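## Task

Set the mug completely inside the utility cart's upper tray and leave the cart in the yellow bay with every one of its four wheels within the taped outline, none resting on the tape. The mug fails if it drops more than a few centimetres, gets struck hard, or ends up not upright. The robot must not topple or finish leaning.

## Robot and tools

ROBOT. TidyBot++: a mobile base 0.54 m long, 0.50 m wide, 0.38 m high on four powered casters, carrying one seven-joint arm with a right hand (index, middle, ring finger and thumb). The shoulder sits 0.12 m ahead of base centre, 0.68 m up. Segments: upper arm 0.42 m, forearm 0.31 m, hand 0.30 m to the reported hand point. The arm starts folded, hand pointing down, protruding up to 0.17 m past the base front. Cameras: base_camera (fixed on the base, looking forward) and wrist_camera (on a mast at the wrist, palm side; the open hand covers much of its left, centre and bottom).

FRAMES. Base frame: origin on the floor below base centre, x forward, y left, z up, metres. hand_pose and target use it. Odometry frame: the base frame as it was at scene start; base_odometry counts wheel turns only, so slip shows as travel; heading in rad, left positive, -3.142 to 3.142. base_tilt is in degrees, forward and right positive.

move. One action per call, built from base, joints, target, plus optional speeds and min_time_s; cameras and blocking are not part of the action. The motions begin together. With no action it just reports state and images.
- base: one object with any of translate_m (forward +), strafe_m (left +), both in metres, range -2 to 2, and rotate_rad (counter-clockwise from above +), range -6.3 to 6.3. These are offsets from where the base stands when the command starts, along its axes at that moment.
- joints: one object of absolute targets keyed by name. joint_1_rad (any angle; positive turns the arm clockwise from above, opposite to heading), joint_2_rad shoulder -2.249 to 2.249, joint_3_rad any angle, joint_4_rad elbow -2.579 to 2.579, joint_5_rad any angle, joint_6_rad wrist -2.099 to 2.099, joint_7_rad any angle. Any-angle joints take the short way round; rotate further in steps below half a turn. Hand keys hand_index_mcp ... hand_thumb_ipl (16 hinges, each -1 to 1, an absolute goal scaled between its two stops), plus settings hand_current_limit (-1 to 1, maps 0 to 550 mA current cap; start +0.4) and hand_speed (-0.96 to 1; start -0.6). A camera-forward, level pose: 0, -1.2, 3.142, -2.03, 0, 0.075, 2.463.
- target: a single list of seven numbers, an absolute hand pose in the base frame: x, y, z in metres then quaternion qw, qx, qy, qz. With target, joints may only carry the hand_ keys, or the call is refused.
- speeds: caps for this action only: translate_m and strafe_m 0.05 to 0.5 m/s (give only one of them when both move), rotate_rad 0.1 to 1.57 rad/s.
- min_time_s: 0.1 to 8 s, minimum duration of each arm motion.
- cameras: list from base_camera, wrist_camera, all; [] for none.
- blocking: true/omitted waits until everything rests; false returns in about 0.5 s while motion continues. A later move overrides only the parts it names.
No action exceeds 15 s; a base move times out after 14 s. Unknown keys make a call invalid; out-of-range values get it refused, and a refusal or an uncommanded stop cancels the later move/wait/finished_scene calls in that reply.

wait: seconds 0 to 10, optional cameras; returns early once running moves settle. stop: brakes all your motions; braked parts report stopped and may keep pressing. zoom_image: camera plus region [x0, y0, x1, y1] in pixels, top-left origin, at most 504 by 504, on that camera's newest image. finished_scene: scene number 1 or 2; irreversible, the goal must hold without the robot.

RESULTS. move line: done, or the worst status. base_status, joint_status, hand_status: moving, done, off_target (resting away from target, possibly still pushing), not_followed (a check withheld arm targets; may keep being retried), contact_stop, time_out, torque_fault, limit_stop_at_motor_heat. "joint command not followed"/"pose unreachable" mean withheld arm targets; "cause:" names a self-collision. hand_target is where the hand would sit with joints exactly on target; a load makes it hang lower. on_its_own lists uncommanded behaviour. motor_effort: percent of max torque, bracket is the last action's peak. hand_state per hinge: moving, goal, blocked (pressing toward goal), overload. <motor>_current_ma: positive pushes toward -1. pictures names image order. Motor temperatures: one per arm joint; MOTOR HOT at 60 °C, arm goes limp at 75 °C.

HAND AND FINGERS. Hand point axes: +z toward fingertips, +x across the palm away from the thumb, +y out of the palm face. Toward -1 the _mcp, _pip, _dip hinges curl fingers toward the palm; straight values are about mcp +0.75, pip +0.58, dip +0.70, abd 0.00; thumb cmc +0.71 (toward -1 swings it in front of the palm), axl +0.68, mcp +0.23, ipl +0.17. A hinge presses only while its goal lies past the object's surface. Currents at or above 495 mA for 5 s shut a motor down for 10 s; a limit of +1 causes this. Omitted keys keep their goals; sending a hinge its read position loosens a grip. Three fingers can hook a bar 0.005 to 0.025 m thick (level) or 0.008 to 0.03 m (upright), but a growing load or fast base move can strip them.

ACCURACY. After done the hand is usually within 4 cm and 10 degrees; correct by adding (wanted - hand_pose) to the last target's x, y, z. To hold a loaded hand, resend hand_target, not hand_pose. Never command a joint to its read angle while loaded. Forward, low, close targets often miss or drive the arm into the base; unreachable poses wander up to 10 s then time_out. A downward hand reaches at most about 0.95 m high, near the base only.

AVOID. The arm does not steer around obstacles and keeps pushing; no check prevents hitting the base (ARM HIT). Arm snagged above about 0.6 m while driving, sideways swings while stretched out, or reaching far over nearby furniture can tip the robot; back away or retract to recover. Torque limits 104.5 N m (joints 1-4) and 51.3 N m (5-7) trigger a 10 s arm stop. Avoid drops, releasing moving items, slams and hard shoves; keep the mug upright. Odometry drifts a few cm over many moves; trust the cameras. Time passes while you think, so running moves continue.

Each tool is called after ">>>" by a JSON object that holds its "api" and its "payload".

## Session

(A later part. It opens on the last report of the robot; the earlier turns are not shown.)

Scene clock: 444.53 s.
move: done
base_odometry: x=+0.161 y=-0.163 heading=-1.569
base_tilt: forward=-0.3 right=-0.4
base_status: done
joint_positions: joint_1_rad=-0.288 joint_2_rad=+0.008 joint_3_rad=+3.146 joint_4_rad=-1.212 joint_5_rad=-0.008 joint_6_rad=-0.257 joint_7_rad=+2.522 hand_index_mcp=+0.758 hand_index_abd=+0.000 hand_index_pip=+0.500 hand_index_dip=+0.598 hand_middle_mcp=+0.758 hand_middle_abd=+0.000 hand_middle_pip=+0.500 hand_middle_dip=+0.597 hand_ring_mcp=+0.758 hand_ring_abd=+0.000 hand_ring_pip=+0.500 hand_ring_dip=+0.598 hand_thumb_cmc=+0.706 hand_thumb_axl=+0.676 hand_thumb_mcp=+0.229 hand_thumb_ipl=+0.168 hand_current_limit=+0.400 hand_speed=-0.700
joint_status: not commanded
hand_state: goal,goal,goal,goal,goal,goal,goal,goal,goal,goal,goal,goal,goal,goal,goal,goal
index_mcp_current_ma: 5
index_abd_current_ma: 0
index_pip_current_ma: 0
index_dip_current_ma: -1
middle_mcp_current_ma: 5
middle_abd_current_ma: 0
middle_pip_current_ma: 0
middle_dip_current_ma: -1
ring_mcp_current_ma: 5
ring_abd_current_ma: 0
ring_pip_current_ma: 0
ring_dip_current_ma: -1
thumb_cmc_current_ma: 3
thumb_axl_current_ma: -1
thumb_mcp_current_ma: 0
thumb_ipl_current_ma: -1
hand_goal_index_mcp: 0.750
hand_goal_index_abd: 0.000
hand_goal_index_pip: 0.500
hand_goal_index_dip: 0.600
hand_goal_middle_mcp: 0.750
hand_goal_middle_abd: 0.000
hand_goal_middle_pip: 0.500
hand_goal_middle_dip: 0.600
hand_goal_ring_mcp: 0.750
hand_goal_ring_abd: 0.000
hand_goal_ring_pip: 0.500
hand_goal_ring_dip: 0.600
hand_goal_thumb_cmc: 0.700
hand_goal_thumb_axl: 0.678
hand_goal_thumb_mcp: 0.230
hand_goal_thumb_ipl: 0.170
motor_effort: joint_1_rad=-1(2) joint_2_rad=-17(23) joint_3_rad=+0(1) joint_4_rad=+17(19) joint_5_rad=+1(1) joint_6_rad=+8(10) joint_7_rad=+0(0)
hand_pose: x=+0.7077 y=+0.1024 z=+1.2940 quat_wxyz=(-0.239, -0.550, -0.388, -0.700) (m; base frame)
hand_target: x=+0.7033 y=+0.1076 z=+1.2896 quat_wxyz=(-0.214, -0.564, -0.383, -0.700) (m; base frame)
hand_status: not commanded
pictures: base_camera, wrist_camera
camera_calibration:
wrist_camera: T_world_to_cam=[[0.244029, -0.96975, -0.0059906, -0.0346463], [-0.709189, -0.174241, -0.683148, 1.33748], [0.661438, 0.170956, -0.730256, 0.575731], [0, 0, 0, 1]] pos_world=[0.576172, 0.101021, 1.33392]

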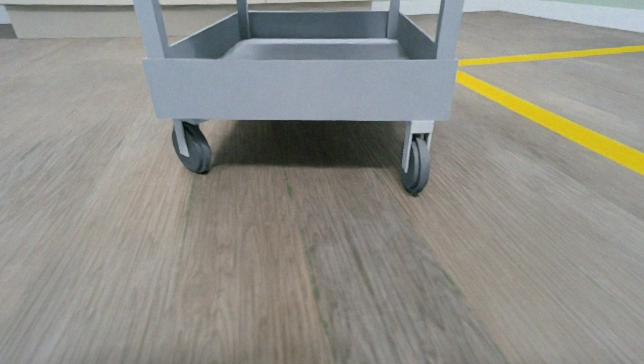

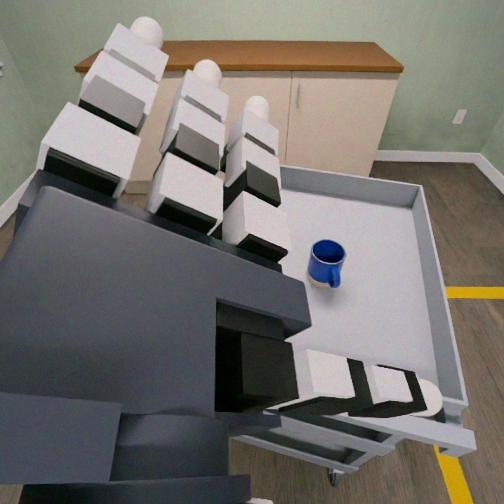

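>>> {"api": "move", "payload": {"joints": {"joint_1_rad":0,"joint_2_rad":-1.2,"joint_4_rad":-2.03,"joint_6_rad":-0.6}, "base": {"strafe_m":0.84}, "cameras": []}}

>>> {"api": "move", "payload": {"base": {"translate_m":0.9,"rotate_rad":-1.348}, "cameras": ["all"]}}

Scene clock: 467.83 s.
move: done
base_odometry: x=+1.001 y=-0.162 heading=-1.569
base_tilt: forward=-0.4 right=-0.5
base_status: done
joint_positions: joint_1_rad=-0.013 joint_2_rad=-1.190 joint_3_rad=+3.146 joint_4_rad=-2.005 joint_5_rad=-0.008 joint_6_rad=-0.553 joint_7_rad=+2.522 hand_index_mcp=+0.758 hand_index_abd=+0.000 hand_index_pip=+0.500 hand_index_dip=+0.598 hand_middle_mcp=+0.758 hand_middle_abd=+0.000 hand_middle_pip=+0.500 hand_middle_dip=+0.597 hand_ring_mcp=+0.758 hand_ring_abd=+0.000 hand_ring_pip=+0.500 hand_ring_dip=+0.598 hand_thumb_cmc=+0.706 hand_thumb_axl=+0.676 hand_thumb_mcp=+0.229 hand_thumb_ipl=+0.168 hand_current_limit=+0.400 hand_speed=-0.700
joint_status: all done
hand_state: goal,goal,goal,goal,goal,goal,goal,goal,goal,goal,goal,goal,goal,goal,goal,goal
index_mcp_current_ma: 5
index_abd_current_ma: 0
index_pip_current_ma: 0
index_dip_current_ma: -1
middle_mcp_current_ma: 5
middle_abd_current_ma: 0
middle_pip_current_ma: 0
middle_dip_current_ma: -1
ring_mcp_current_ma: 5
ring_abd_current_ma: 0
ring_pip_current_ma: 0
ring_dip_current_ma: -1
thumb_cmc_current_ma: 3
thumb_axl_current_ma: -1
thumb_mcp_current_ma: 0
thumb_ipl_current_ma: -1
hand_goal_index_mcp: 0.750
hand_goal_index_abd: 0.000
hand_goal_index_pip: 0.500
hand_goal_index_dip: 0.600
hand_goal_middle_mcp: 0.750
hand_goal_middle_abd: 0.000
hand_goal_middle_pip: 0.500
hand_goal_middle_dip: 0.600
hand_goal_ring_mcp: 0.750
hand_goal_ring_abd: 0.000
hand_goal_ring_pip: 0.500
hand_goal_ring_dip: 0.600
hand_goal_thumb_cmc: 0.700
hand_goal_thumb_axl: 0.678
hand_goal_thumb_mcp: 0.230
hand_goal_thumb_ipl: 0.170
motor_effort: joint_1_rad=-1(3) joint_2_rad=+15(20) joint_3_rad=+0(3) joint_4_rad=+14(18) joint_5_rad=+0(1) joint_6_rad=+9(9) joint_7_rad=+0(0)
hand_pose: x=+0.2425 y=-0.0664 z=+1.1685 quat_wxyz=(-0.346, -0.561, -0.291, -0.693) (m; base frame)
hand_target: x=+0.2500 y=-0.0699 z=+1.1401 quat_wxyz=(-0.326, -0.592, -0.283, -0.681) (m; base frame)
hand_status: not commanded
pictures: none
No camera images: "cameras" was empty.

Scene clock: 471.37 s.
move: done
base_odometry: x=+1.003 y=-1.062 heading=-2.918
base_tilt: forward=-0.4 right=-0.4
base_status: done
joint_positions: joint_1_rad=-0.006 joint_2_rad=-1.195 joint_3_rad=+3.146 joint_4_rad=-2.007 joint_5_rad=-0.008 joint_6_rad=-0.555 joint_7_rad=+2.522 hand_index_mcp=+0.758 hand_index_abd=+0.000 hand_index_pip=+0.500 hand_index_dip=+0.598 hand_middle_mcp=+0.758 hand_middle_abd=+0.000 hand_middle_pip=+0.500 hand_middle_dip=+0.597 hand_ring_mcp=+0.758 hand_ring_abd=+0.000 hand_ring_pip=+0.500 hand_ring_dip=+0.598 hand_thumb_cmc=+0.706 hand_thumb_axl=+0.676 hand_thumb_mcp=+0.229 hand_thumb_ipl=+0.168 hand_current_limit=+0.400 hand_speed=-0.700
joint_status: not commanded
hand_state: goal,goal,goal,goal,goal,goal,goal,goal,goal,goal,goal,goal,goal,goal,goal,goal
index_mcp_current_ma: 5
index_abd_current_ma: 0
index_pip_current_ma: 0
index_dip_current_ma: -1
middle_mcp_current_ma: 5
middle_abd_current_ma: 0
middle_pip_current_ma: 0
middle_dip_current_ma: -1
ring_mcp_current_ma: 5
ring_abd_current_ma: 0
ring_pip_current_ma: 0
ring_dip_current_ma: -1
thumb_cmc_current_ma: 3
thumb_axl_current_ma: -1
thumb_mcp_current_ma: 0
thumb_ipl_current_ma: -1
hand_goal_index_mcp: 0.750
hand_goal_index_abd: 0.000
hand_goal_index_pip: 0.500
hand_goal_index_dip: 0.600
hand_goal_middle_mcp: 0.750
hand_goal_middle_abd: 0.000
hand_goal_middle_pip: 0.500
hand_goal_middle_dip: 0.600
hand_goal_ring_mcp: 0.750
hand_goal_ring_abd: 0.000
hand_goal_ring_pip: 0.500
hand_goal_ring_dip: 0.600
hand_goal_thumb_cmc: 0.700
hand_goal_thumb_axl: 0.678
hand_goal_thumb_mcp: 0.230
hand_goal_thumb_ipl: 0.170
motor_effort: joint_1_rad=-1(2) joint_2_rad=+15(18) joint_3_rad=+0(2) joint_4_rad=+14(15) joint_5_rad=+0(1) joint_6_rad=+9(9) joint_7_rad=+0(0)
hand_pose: x=+0.2406 y=-0.0671 z=+1.1676 quat_wxyz=(-0.349, -0.562, -0.289, -0.692) (m; base frame)
hand_target: x=+0.2500 y=-0.0699 z=+1.1401 quat_wxyz=(-0.326, -0.592, -0.283, -0.681) (m; base frame)
hand_status: not commanded
pictures: base_camera, wrist_camera
camera_calibration:
wrist_camera: T_world_to_cam=[[-0.0295553, -0.99948, -0.0128781, -0.0139139], [-0.650715, 0.0290186, -0.758768, 0.978191], [0.758747, -0.0140457, -0.651234, 0.693414], [0, 0, 0, 1]] pos_world=[0.109986, -0.0325529, 1.19361]

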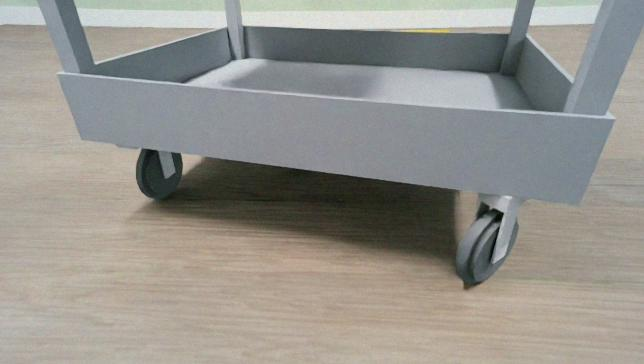

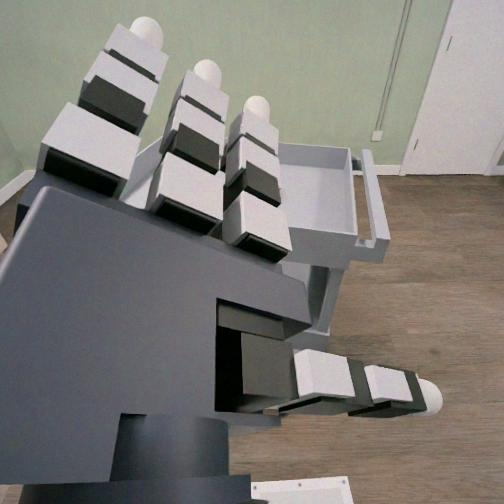

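>>> {"api": "move", "payload": {"base": {"translate_m":0.4}, "speeds": {"translate_m":0.08}, "cameras": ["all"]}}

Scene clock: 484.63 s.
move: done
base_odometry: x=+0.613 y=-1.151 heading=-2.918
base_tilt: forward=-0.4 right=-0.4
base_status: done
joint_positions: joint_1_rad=-0.006 joint_2_rad=-1.197 joint_3_rad=+3.146 joint_4_rad=-2.009 joint_5_rad=-0.008 joint_6_rad=-0.556 joint_7_rad=+2.522 hand_index_mcp=+0.758 hand_index_abd=+0.000 hand_index_pip=+0.500 hand_index_dip=+0.598 hand_middle_mcp=+0.758 hand_middle_abd=+0.000 hand_middle_pip=+0.500 hand_middle_dip=+0.597 hand_ring_mcp=+0.758 hand_ring_abd=+0.000 hand_ring_pip=+0.500 hand_ring_dip=+0.598 hand_thumb_cmc=+0.706 hand_thumb_axl=+0.676 hand_thumb_mcp=+0.229 hand_thumb_ipl=+0.168 hand_current_limit=+0.400 hand_speed=-0.700
joint_status: not commanded
hand_state: goal,goal,goal,goal,goal,goal,goal,goal,goal,goal,goal,goal,goal,goal,goal,goal
index_mcp_current_ma: 5
index_abd_current_ma: 0
index_pip_current_ma: 0
index_dip_current_ma: -1
middle_mcp_current_ma: 5
middle_abd_current_ma: 0
middle_pip_current_ma: 0
middle_dip_current_ma: -1
ring_mcp_current_ma: 5
ring_abd_current_ma: 0
ring_pip_current_ma: 0
ring_dip_current_ma: -1
thumb_cmc_current_ma: 3
thumb_axl_current_ma: -1
thumb_mcp_current_ma: 0
thumb_ipl_current_ma: -1
hand_goal_index_mcp: 0.750
hand_goal_index_abd: 0.000
hand_goal_index_pip: 0.500
hand_goal_index_dip: 0.600
hand_goal_middle_mcp: 0.750
hand_goal_middle_abd: 0.000
hand_goal_middle_pip: 0.500
hand_goal_middle_dip: 0.600
hand_goal_ring_mcp: 0.750
hand_goal_ring_abd: 0.000
hand_goal_ring_pip: 0.500
hand_goal_ring_dip: 0.600
hand_goal_thumb_cmc: 0.700
hand_goal_thumb_axl: 0.678
hand_goal_thumb_mcp: 0.230
hand_goal_thumb_ipl: 0.170
motor_effort: joint_1_rad=-1(1) joint_2_rad=+15(18) joint_3_rad=+0(1) joint_4_rad=+14(15) joint_5_rad=+0(1) joint_6_rad=+8(9) joint_7_rad=+0(1)
hand_pose: x=+0.2404 y=-0.0671 z=+1.1665 quat_wxyz=(-0.349, -0.562, -0.289, -0.692) (m; base frame)
hand_target: x=+0.2500 y=-0.0699 z=+1.1401 quat_wxyz=(-0.326, -0.592, -0.283, -0.681) (m; base frame)
hand_status: not commanded
pictures: base_camera, wrist_camera
camera_calibration:
wrist_camera: T_world_to_cam=[[-0.0295012, -0.999483, -0.0127765, -0.0140601], [-0.651418, 0.0289193, -0.758168, 0.976657], [0.758145, -0.0140441, -0.651935, 0.693817], [0, 0, 0, 1]] pos_world=[0.109783, -0.032553, 1.19261]

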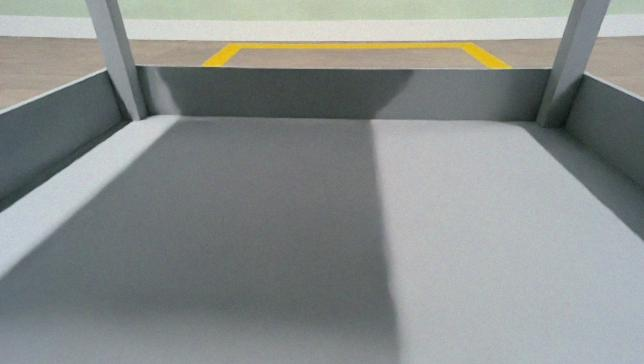

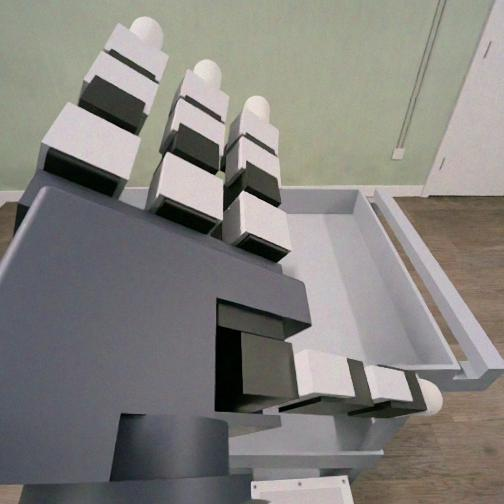

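>>> {"api": "move", "payload": {"base": {"translate_m":0.6}, "speeds": {"translate_m":0.12}, "cameras": ["all"]}}

Scene clock: 503.30 s.
move: done
base_odometry: x=+0.028 y=-1.284 heading=-2.918
base_tilt: forward=-0.3 right=-0.5
base_status: done
joint_positions: joint_1_rad=-0.006 joint_2_rad=-1.199 joint_3_rad=+3.146 joint_4_rad=-2.011 joint_5_rad=-0.008 joint_6_rad=-0.557 joint_7_rad=+2.522 hand_index_mcp=+0.758 hand_index_abd=+0.000 hand_index_pip=+0.500 hand_index_dip=+0.598 hand_middle_mcp=+0.758 hand_middle_abd=+0.000 hand_middle_pip=+0.500 hand_middle_dip=+0.597 hand_ring_mcp=+0.758 hand_ring_abd=+0.000 hand_ring_pip=+0.500 hand_ring_dip=+0.598 hand_thumb_cmc=+0.706 hand_thumb_axl=+0.676 hand_thumb_mcp=+0.229 hand_thumb_ipl=+0.168 hand_current_limit=+0.400 hand_speed=-0.700
joint_status: not commanded
hand_state: goal,goal,goal,goal,goal,goal,goal,goal,goal,goal,goal,goal,goal,goal,goal,goal
index_mcp_current_ma: 5
index_abd_current_ma: 0
index_pip_current_ma: 0
index_dip_current_ma: -1
middle_mcp_current_ma: 5
middle_abd_current_ma: 0
middle_pip_current_ma: 0
middle_dip_current_ma: -1
ring_mcp_current_ma: 5
ring_abd_current_ma: 0
ring_pip_current_ma: 0
ring_dip_current_ma: -1
thumb_cmc_current_ma: 3
thumb_axl_current_ma: -1
thumb_mcp_current_ma: 0
thumb_ipl_current_ma: -1
hand_goal_index_mcp: 0.750
hand_goal_index_abd: 0.000
hand_goal_index_pip: 0.500
hand_goal_index_dip: 0.600
hand_goal_middle_mcp: 0.750
hand_goal_middle_abd: 0.000
hand_goal_middle_pip: 0.500
hand_goal_middle_dip: 0.600
hand_goal_ring_mcp: 0.750
hand_goal_ring_abd: 0.000
hand_goal_ring_pip: 0.500
hand_goal_ring_dip: 0.600
hand_goal_thumb_cmc: 0.700
hand_goal_thumb_axl: 0.678
hand_goal_thumb_mcp: 0.230
hand_goal_thumb_ipl: 0.170
motor_effort: joint_1_rad=-1(1) joint_2_rad=+15(17) joint_3_rad=+0(1) joint_4_rad=+14(15) joint_5_rad=+0(1) joint_6_rad=+9(9) joint_7_rad=+0(0)
hand_pose: x=+0.2397 y=-0.0671 z=+1.1657 quat_wxyz=(-0.349, -0.562, -0.289, -0.692) (m; base frame)
hand_target: x=+0.2500 y=-0.0699 z=+1.1401 quat_wxyz=(-0.326, -0.592, -0.283, -0.681) (m; base frame)
hand_status: not commanded
pictures: base_camera, wrist_camera
camera_calibration:
wrist_camera: T_world_to_cam=[[-0.0295005, -0.999483, -0.0127827, -0.0140807], [-0.651254, 0.0289205, -0.758308, 0.97581], [0.758286, -0.0140457, -0.651771, 0.693539], [0, 0, 0, 1]] pos_world=[0.109184, -0.032553, 1.19181]

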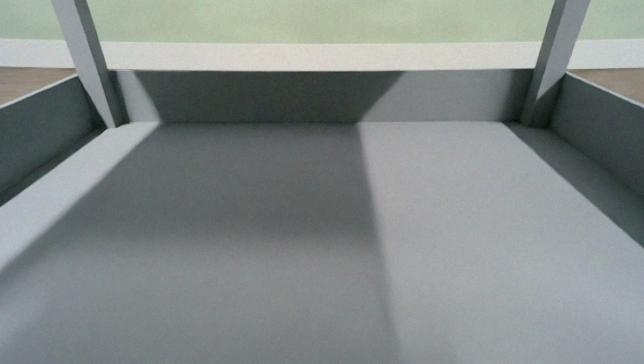

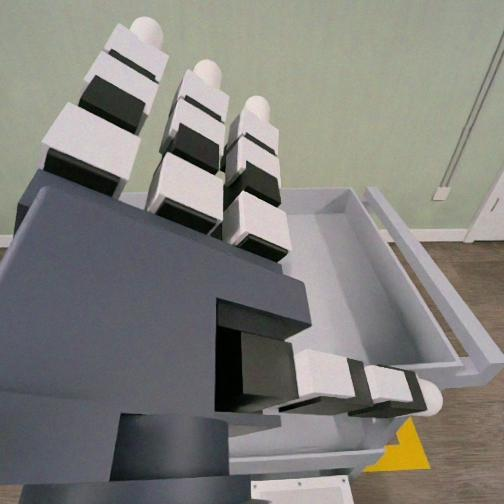

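>>> {"api": "move", "payload": {"base": {"translate_m":0.445}, "speeds": {"translate_m":0.12}, "cameras": ["all"]}}

>>> {"api": "move", "payload": {"base": {"translate_m":-0.7}, "speeds": {"translate_m":0.3}, "cameras": ["all"]}}

Scene clock: 516.63 s.
move: done
base_odometry: x=-0.406 y=-1.383 heading=-2.918
base_tilt: forward=-0.4 right=-0.5
base_status: done
joint_positions: joint_1_rad=-0.006 joint_2_rad=-1.201 joint_3_rad=+3.146 joint_4_rad=-2.012 joint_5_rad=-0.008 joint_6_rad=-0.557 joint_7_rad=+2.522 hand_index_mcp=+0.758 hand_index_abd=+0.000 hand_index_pip=+0.500 hand_index_dip=+0.598 hand_middle_mcp=+0.758 hand_middle_abd=+0.000 hand_middle_pip=+0.500 hand_middle_dip=+0.597 hand_ring_mcp=+0.758 hand_ring_abd=+0.000 hand_ring_pip=+0.500 hand_ring_dip=+0.598 hand_thumb_cmc=+0.706 hand_thumb_axl=+0.676 hand_thumb_mcp=+0.229 hand_thumb_ipl=+0.168 hand_current_limit=+0.400 hand_speed=-0.700
joint_status: not commanded
hand_state: goal,goal,goal,goal,goal,goal,goal,goal,goal,goal,goal,goal,goal,goal,goal,goal
index_mcp_current_ma: 5
index_abd_current_ma: 0
index_pip_current_ma: 0
index_dip_current_ma: -1
middle_mcp_current_ma: 5
middle_abd_current_ma: 0
middle_pip_current_ma: 0
middle_dip_current_ma: -1
ring_mcp_current_ma: 5
ring_abd_current_ma: 0
ring_pip_current_ma: 0
ring_dip_current_ma: -1
thumb_cmc_current_ma: 3
thumb_axl_current_ma: -1
thumb_mcp_current_ma: 0
thumb_ipl_current_ma: -1
hand_goal_index_mcp: 0.750
hand_goal_index_abd: 0.000
hand_goal_index_pip: 0.500
hand_goal_index_dip: 0.600
hand_goal_middle_mcp: 0.750
hand_goal_middle_abd: 0.000
hand_goal_middle_pip: 0.500
hand_goal_middle_dip: 0.600
hand_goal_ring_mcp: 0.750
hand_goal_ring_abd: 0.000
hand_goal_ring_pip: 0.500
hand_goal_ring_dip: 0.600
hand_goal_thumb_cmc: 0.700
hand_goal_thumb_axl: 0.678
hand_goal_thumb_mcp: 0.230
hand_goal_thumb_ipl: 0.170
motor_effort: joint_1_rad=-1(1) joint_2_rad=+16(18) joint_3_rad=+0(1) joint_4_rad=+14(15) joint_5_rad=+0(1) joint_6_rad=+9(9) joint_7_rad=+0(0)
hand_pose: x=+0.2392 y=-0.0671 z=+1.1653 quat_wxyz=(-0.349, -0.562, -0.289, -0.692) (m; base frame)
hand_target: x=+0.2500 y=-0.0699 z=+1.1401 quat_wxyz=(-0.326, -0.592, -0.283, -0.681) (m; base frame)
hand_status: not commanded
pictures: base_camera, wrist_camera
camera_calibration:
wrist_camera: T_world_to_cam=[[-0.0294916, -0.999483, -0.012799, -0.0140862], [-0.650826, 0.0289192, -0.758676, 0.975434], [0.758654, -0.0140447, -0.651342, 0.693117], [0, 0, 0, 1]] pos_world=[0.108586, -0.032553, 1.19131]

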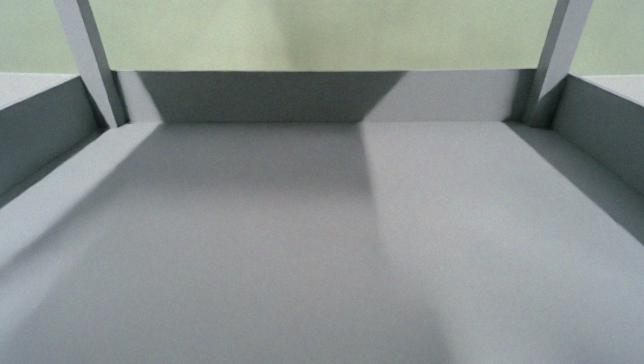

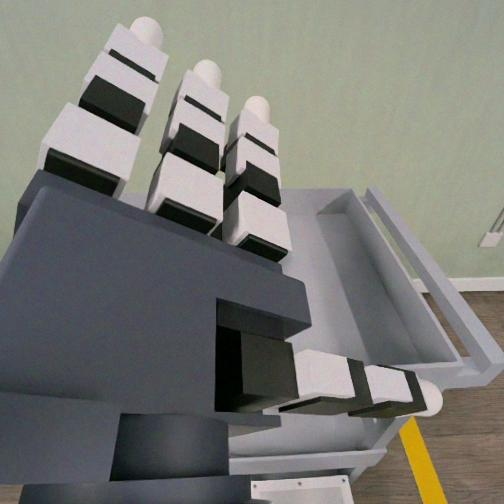

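Scene clock: 519.97 s.
move: done
base_odometry: x=+0.277 y=-1.228 heading=-2.919
base_tilt: forward=-0.4 right=-0.4
base_status: done
joint_positions: joint_1_rad=-0.006 joint_2_rad=-1.203 joint_3_rad=+3.146 joint_4_rad=-2.013 joint_5_rad=-0.008 joint_6_rad=-0.558 joint_7_rad=+2.522 hand_index_mcp=+0.759 hand_index_abd=+0.001 hand_index_pip=+0.500 hand_index_dip=+0.598 hand_middle_mcp=+0.759 hand_middle_abd=+0.001 hand_middle_pip=+0.500 hand_middle_dip=+0.597 hand_ring_mcp=+0.758 hand_ring_abd=+0.001 hand_ring_pip=+0.500 hand_ring_dip=+0.598 hand_thumb_cmc=+0.706 hand_thumb_axl=+0.676 hand_thumb_mcp=+0.230 hand_thumb_ipl=+0.168 hand_current_limit=+0.400 hand_speed=-0.700
joint_status: not commanded
hand_state: goal,goal,goal,goal,goal,goal,goal,goal,goal,goal,goal,goal,goal,goal,goal,goal
index_mcp_current_ma: 5
index_abd_current_ma: 0
index_pip_current_ma: 0
index_dip_current_ma: -1
middle_mcp_current_ma: 5
middle_abd_current_ma: 0
middle_pip_current_ma: 0
middle_dip_current_ma: -1
ring_mcp_current_ma: 5
ring_abd_current_ma: 0
ring_pip_current_ma: 0
ring_dip_current_ma: -1
thumb_cmc_current_ma: 3
thumb_axl_current_ma: -1
thumb_mcp_current_ma: 0
thumb_ipl_current_ma: -1
hand_goal_index_mcp: 0.750
hand_goal_index_abd: 0.000
hand_goal_index_pip: 0.500
hand_goal_index_dip: 0.600
hand_goal_middle_mcp: 0.750
hand_goal_middle_abd: 0.000
hand_goal_middle_pip: 0.500
hand_goal_middle_dip: 0.600
hand_goal_ring_mcp: 0.750
hand_goal_ring_abd: 0.000
hand_goal_ring_pip: 0.500
hand_goal_ring_dip: 0.600
hand_goal_thumb_cmc: 0.700
hand_goal_thumb_axl: 0.678
hand_goal_thumb_mcp: 0.230
hand_goal_thumb_ipl: 0.170
motor_effort: joint_1_rad=-1(3) joint_2_rad=+15(19) joint_3_rad=+0(4) joint_4_rad=+14(16) joint_5_rad=+0(1) joint_6_rad=+8(9) joint_7_rad=+0(1)
hand_pose: x=+0.2386 y=-0.0669 z=+1.1650 quat_wxyz=(-0.349, -0.562, -0.289, -0.692) (m; base frame)
hand_target: x=+0.2500 y=-0.0699 z=+1.1401 quat_wxyz=(-0.326, -0.592, -0.283, -0.681) (m; base frame)
hand_status: not commanded
pictures: base_camera, wrist_camera
camera_calibration:
wrist_camera: T_world_to_cam=[[-0.0300009, -0.999472, -0.0124902, -0.0142235], [-0.650487, 0.0290101, -0.758963, 0.975043], [0.758924, -0.0146448, -0.651014, 0.692876], [0, 0, 0, 1]] pos_world=[0.107987, -0.0323551, 1.19092]

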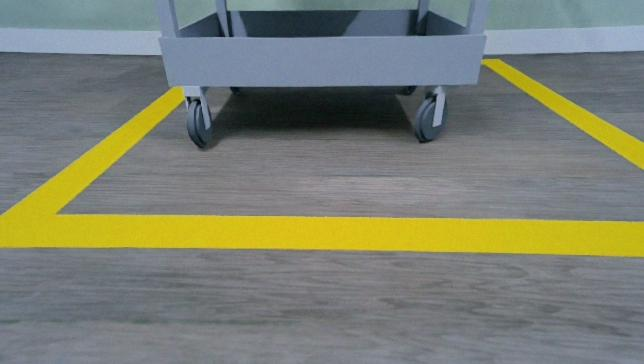

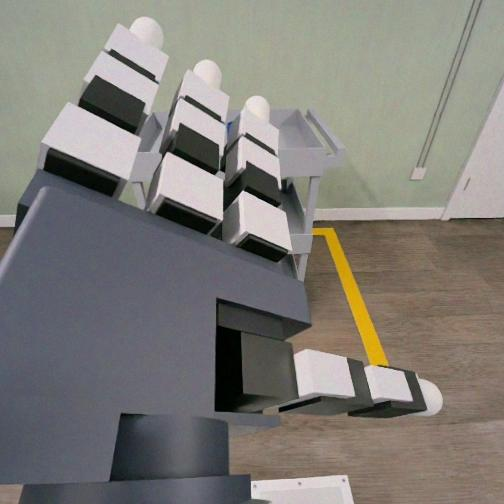

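>>> {"api": "move", "payload": {"joints": {"joint_1_rad":-0.6}, "cameras": ["wrist_camera"]}}

>>> {"api": "zoom_image", "payload": {"camera": "wrist_camera", "region": [300, 80, 504, 280]}}

Scene clock: 528.17 s.
move: done
base_odometry: x=+0.277 y=-1.228 heading=-2.919
base_tilt: forward=-0.4 right=-0.4
base_status: not commanded
joint_positions: joint_1_rad=-0.583 joint_2_rad=-1.203 joint_3_rad=+3.146 joint_4_rad=-2.013 joint_5_rad=-0.008 joint_6_rad=-0.558 joint_7_rad=+2.522 hand_index_mcp=+0.759 hand_index_abd=+0.001 hand_index_pip=+0.500 hand_index_dip=+0.598 hand_middle_mcp=+0.759 hand_middle_abd=+0.001 hand_middle_pip=+0.500 hand_middle_dip=+0.597 hand_ring_mcp=+0.758 hand_ring_abd=+0.001 hand_ring_pip=+0.500 hand_ring_dip=+0.598 hand_thumb_cmc=+0.706 hand_thumb_axl=+0.676 hand_thumb_mcp=+0.230 hand_thumb_ipl=+0.168 hand_current_limit=+0.400 hand_speed=-0.700
joint_status: all done
hand_state: goal,goal,goal,goal,goal,goal,goal,goal,goal,goal,goal,goal,goal,goal,goal,goal
index_mcp_current_ma: 5
index_abd_current_ma: 0
index_pip_current_ma: 0
index_dip_current_ma: -1
middle_mcp_current_ma: 5
middle_abd_current_ma: 0
middle_pip_current_ma: 0
middle_dip_current_ma: -1
ring_mcp_current_ma: 5
ring_abd_current_ma: 0
ring_pip_current_ma: 0
ring_dip_current_ma: -1
thumb_cmc_current_ma: 3
thumb_axl_current_ma: -1
thumb_mcp_current_ma: 0
thumb_ipl_current_ma: -1
hand_goal_index_mcp: 0.750
hand_goal_index_abd: 0.000
hand_goal_index_pip: 0.500
hand_goal_index_dip: 0.600
hand_goal_middle_mcp: 0.750
hand_goal_middle_abd: 0.000
hand_goal_middle_pip: 0.500
hand_goal_middle_dip: 0.600
hand_goal_ring_mcp: 0.750
hand_goal_ring_abd: 0.000
hand_goal_ring_pip: 0.500
hand_goal_ring_dip: 0.600
hand_goal_thumb_cmc: 0.700
hand_goal_thumb_axl: 0.678
hand_goal_thumb_mcp: 0.230
hand_goal_thumb_ipl: 0.170
motor_effort: joint_1_rad=-1(2) joint_2_rad=+16(16) joint_3_rad=+0(1) joint_4_rad=+14(14) joint_5_rad=+0(1) joint_6_rad=+9(9) joint_7_rad=+0(0)
hand_pose: x=+0.2557 y=+0.0093 z=+1.1650 quat_wxyz=(-0.137, -0.456, -0.437, -0.763) (m; base frame)
hand_target: x=+0.2666 y=+0.0163 z=+1.1401 quat_wxyz=(-0.110, -0.482, -0.445, -0.747) (m; base frame)
hand_status: not commanded
pictures: wrist_camera
camera_calibration:
wrist_camera: T_world_to_cam=[[0.520892, -0.853531, -0.0125118, -0.0797472], [-0.560687, -0.33105, -0.75897, 0.964402], [0.643662, 0.402357, -0.651005, 0.70654], [0, 0, 0, 1]] pos_world=[0.127495, -0.0330822, 1.19092]

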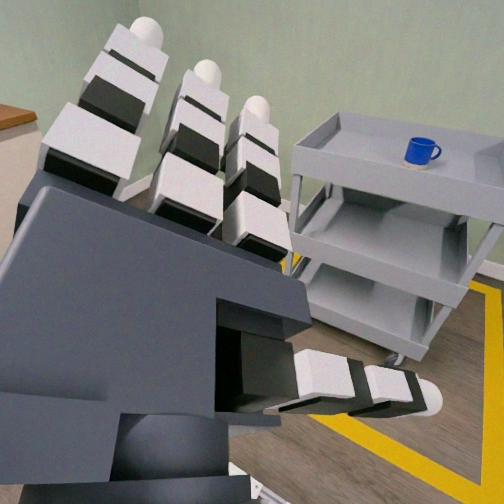

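Scaled by 2.471.

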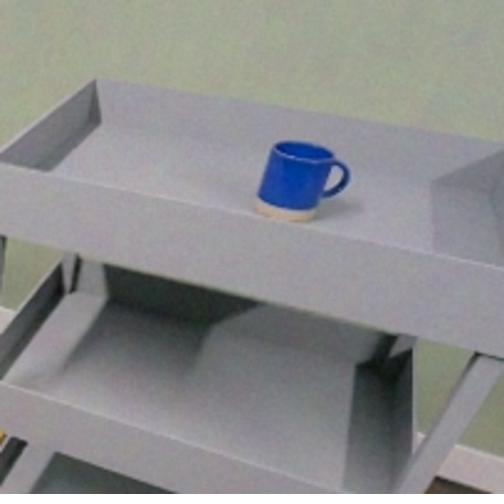

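>>> {"api": "finished_scene", "payload": {"scene": 1}}

The scene is finished: the task was done.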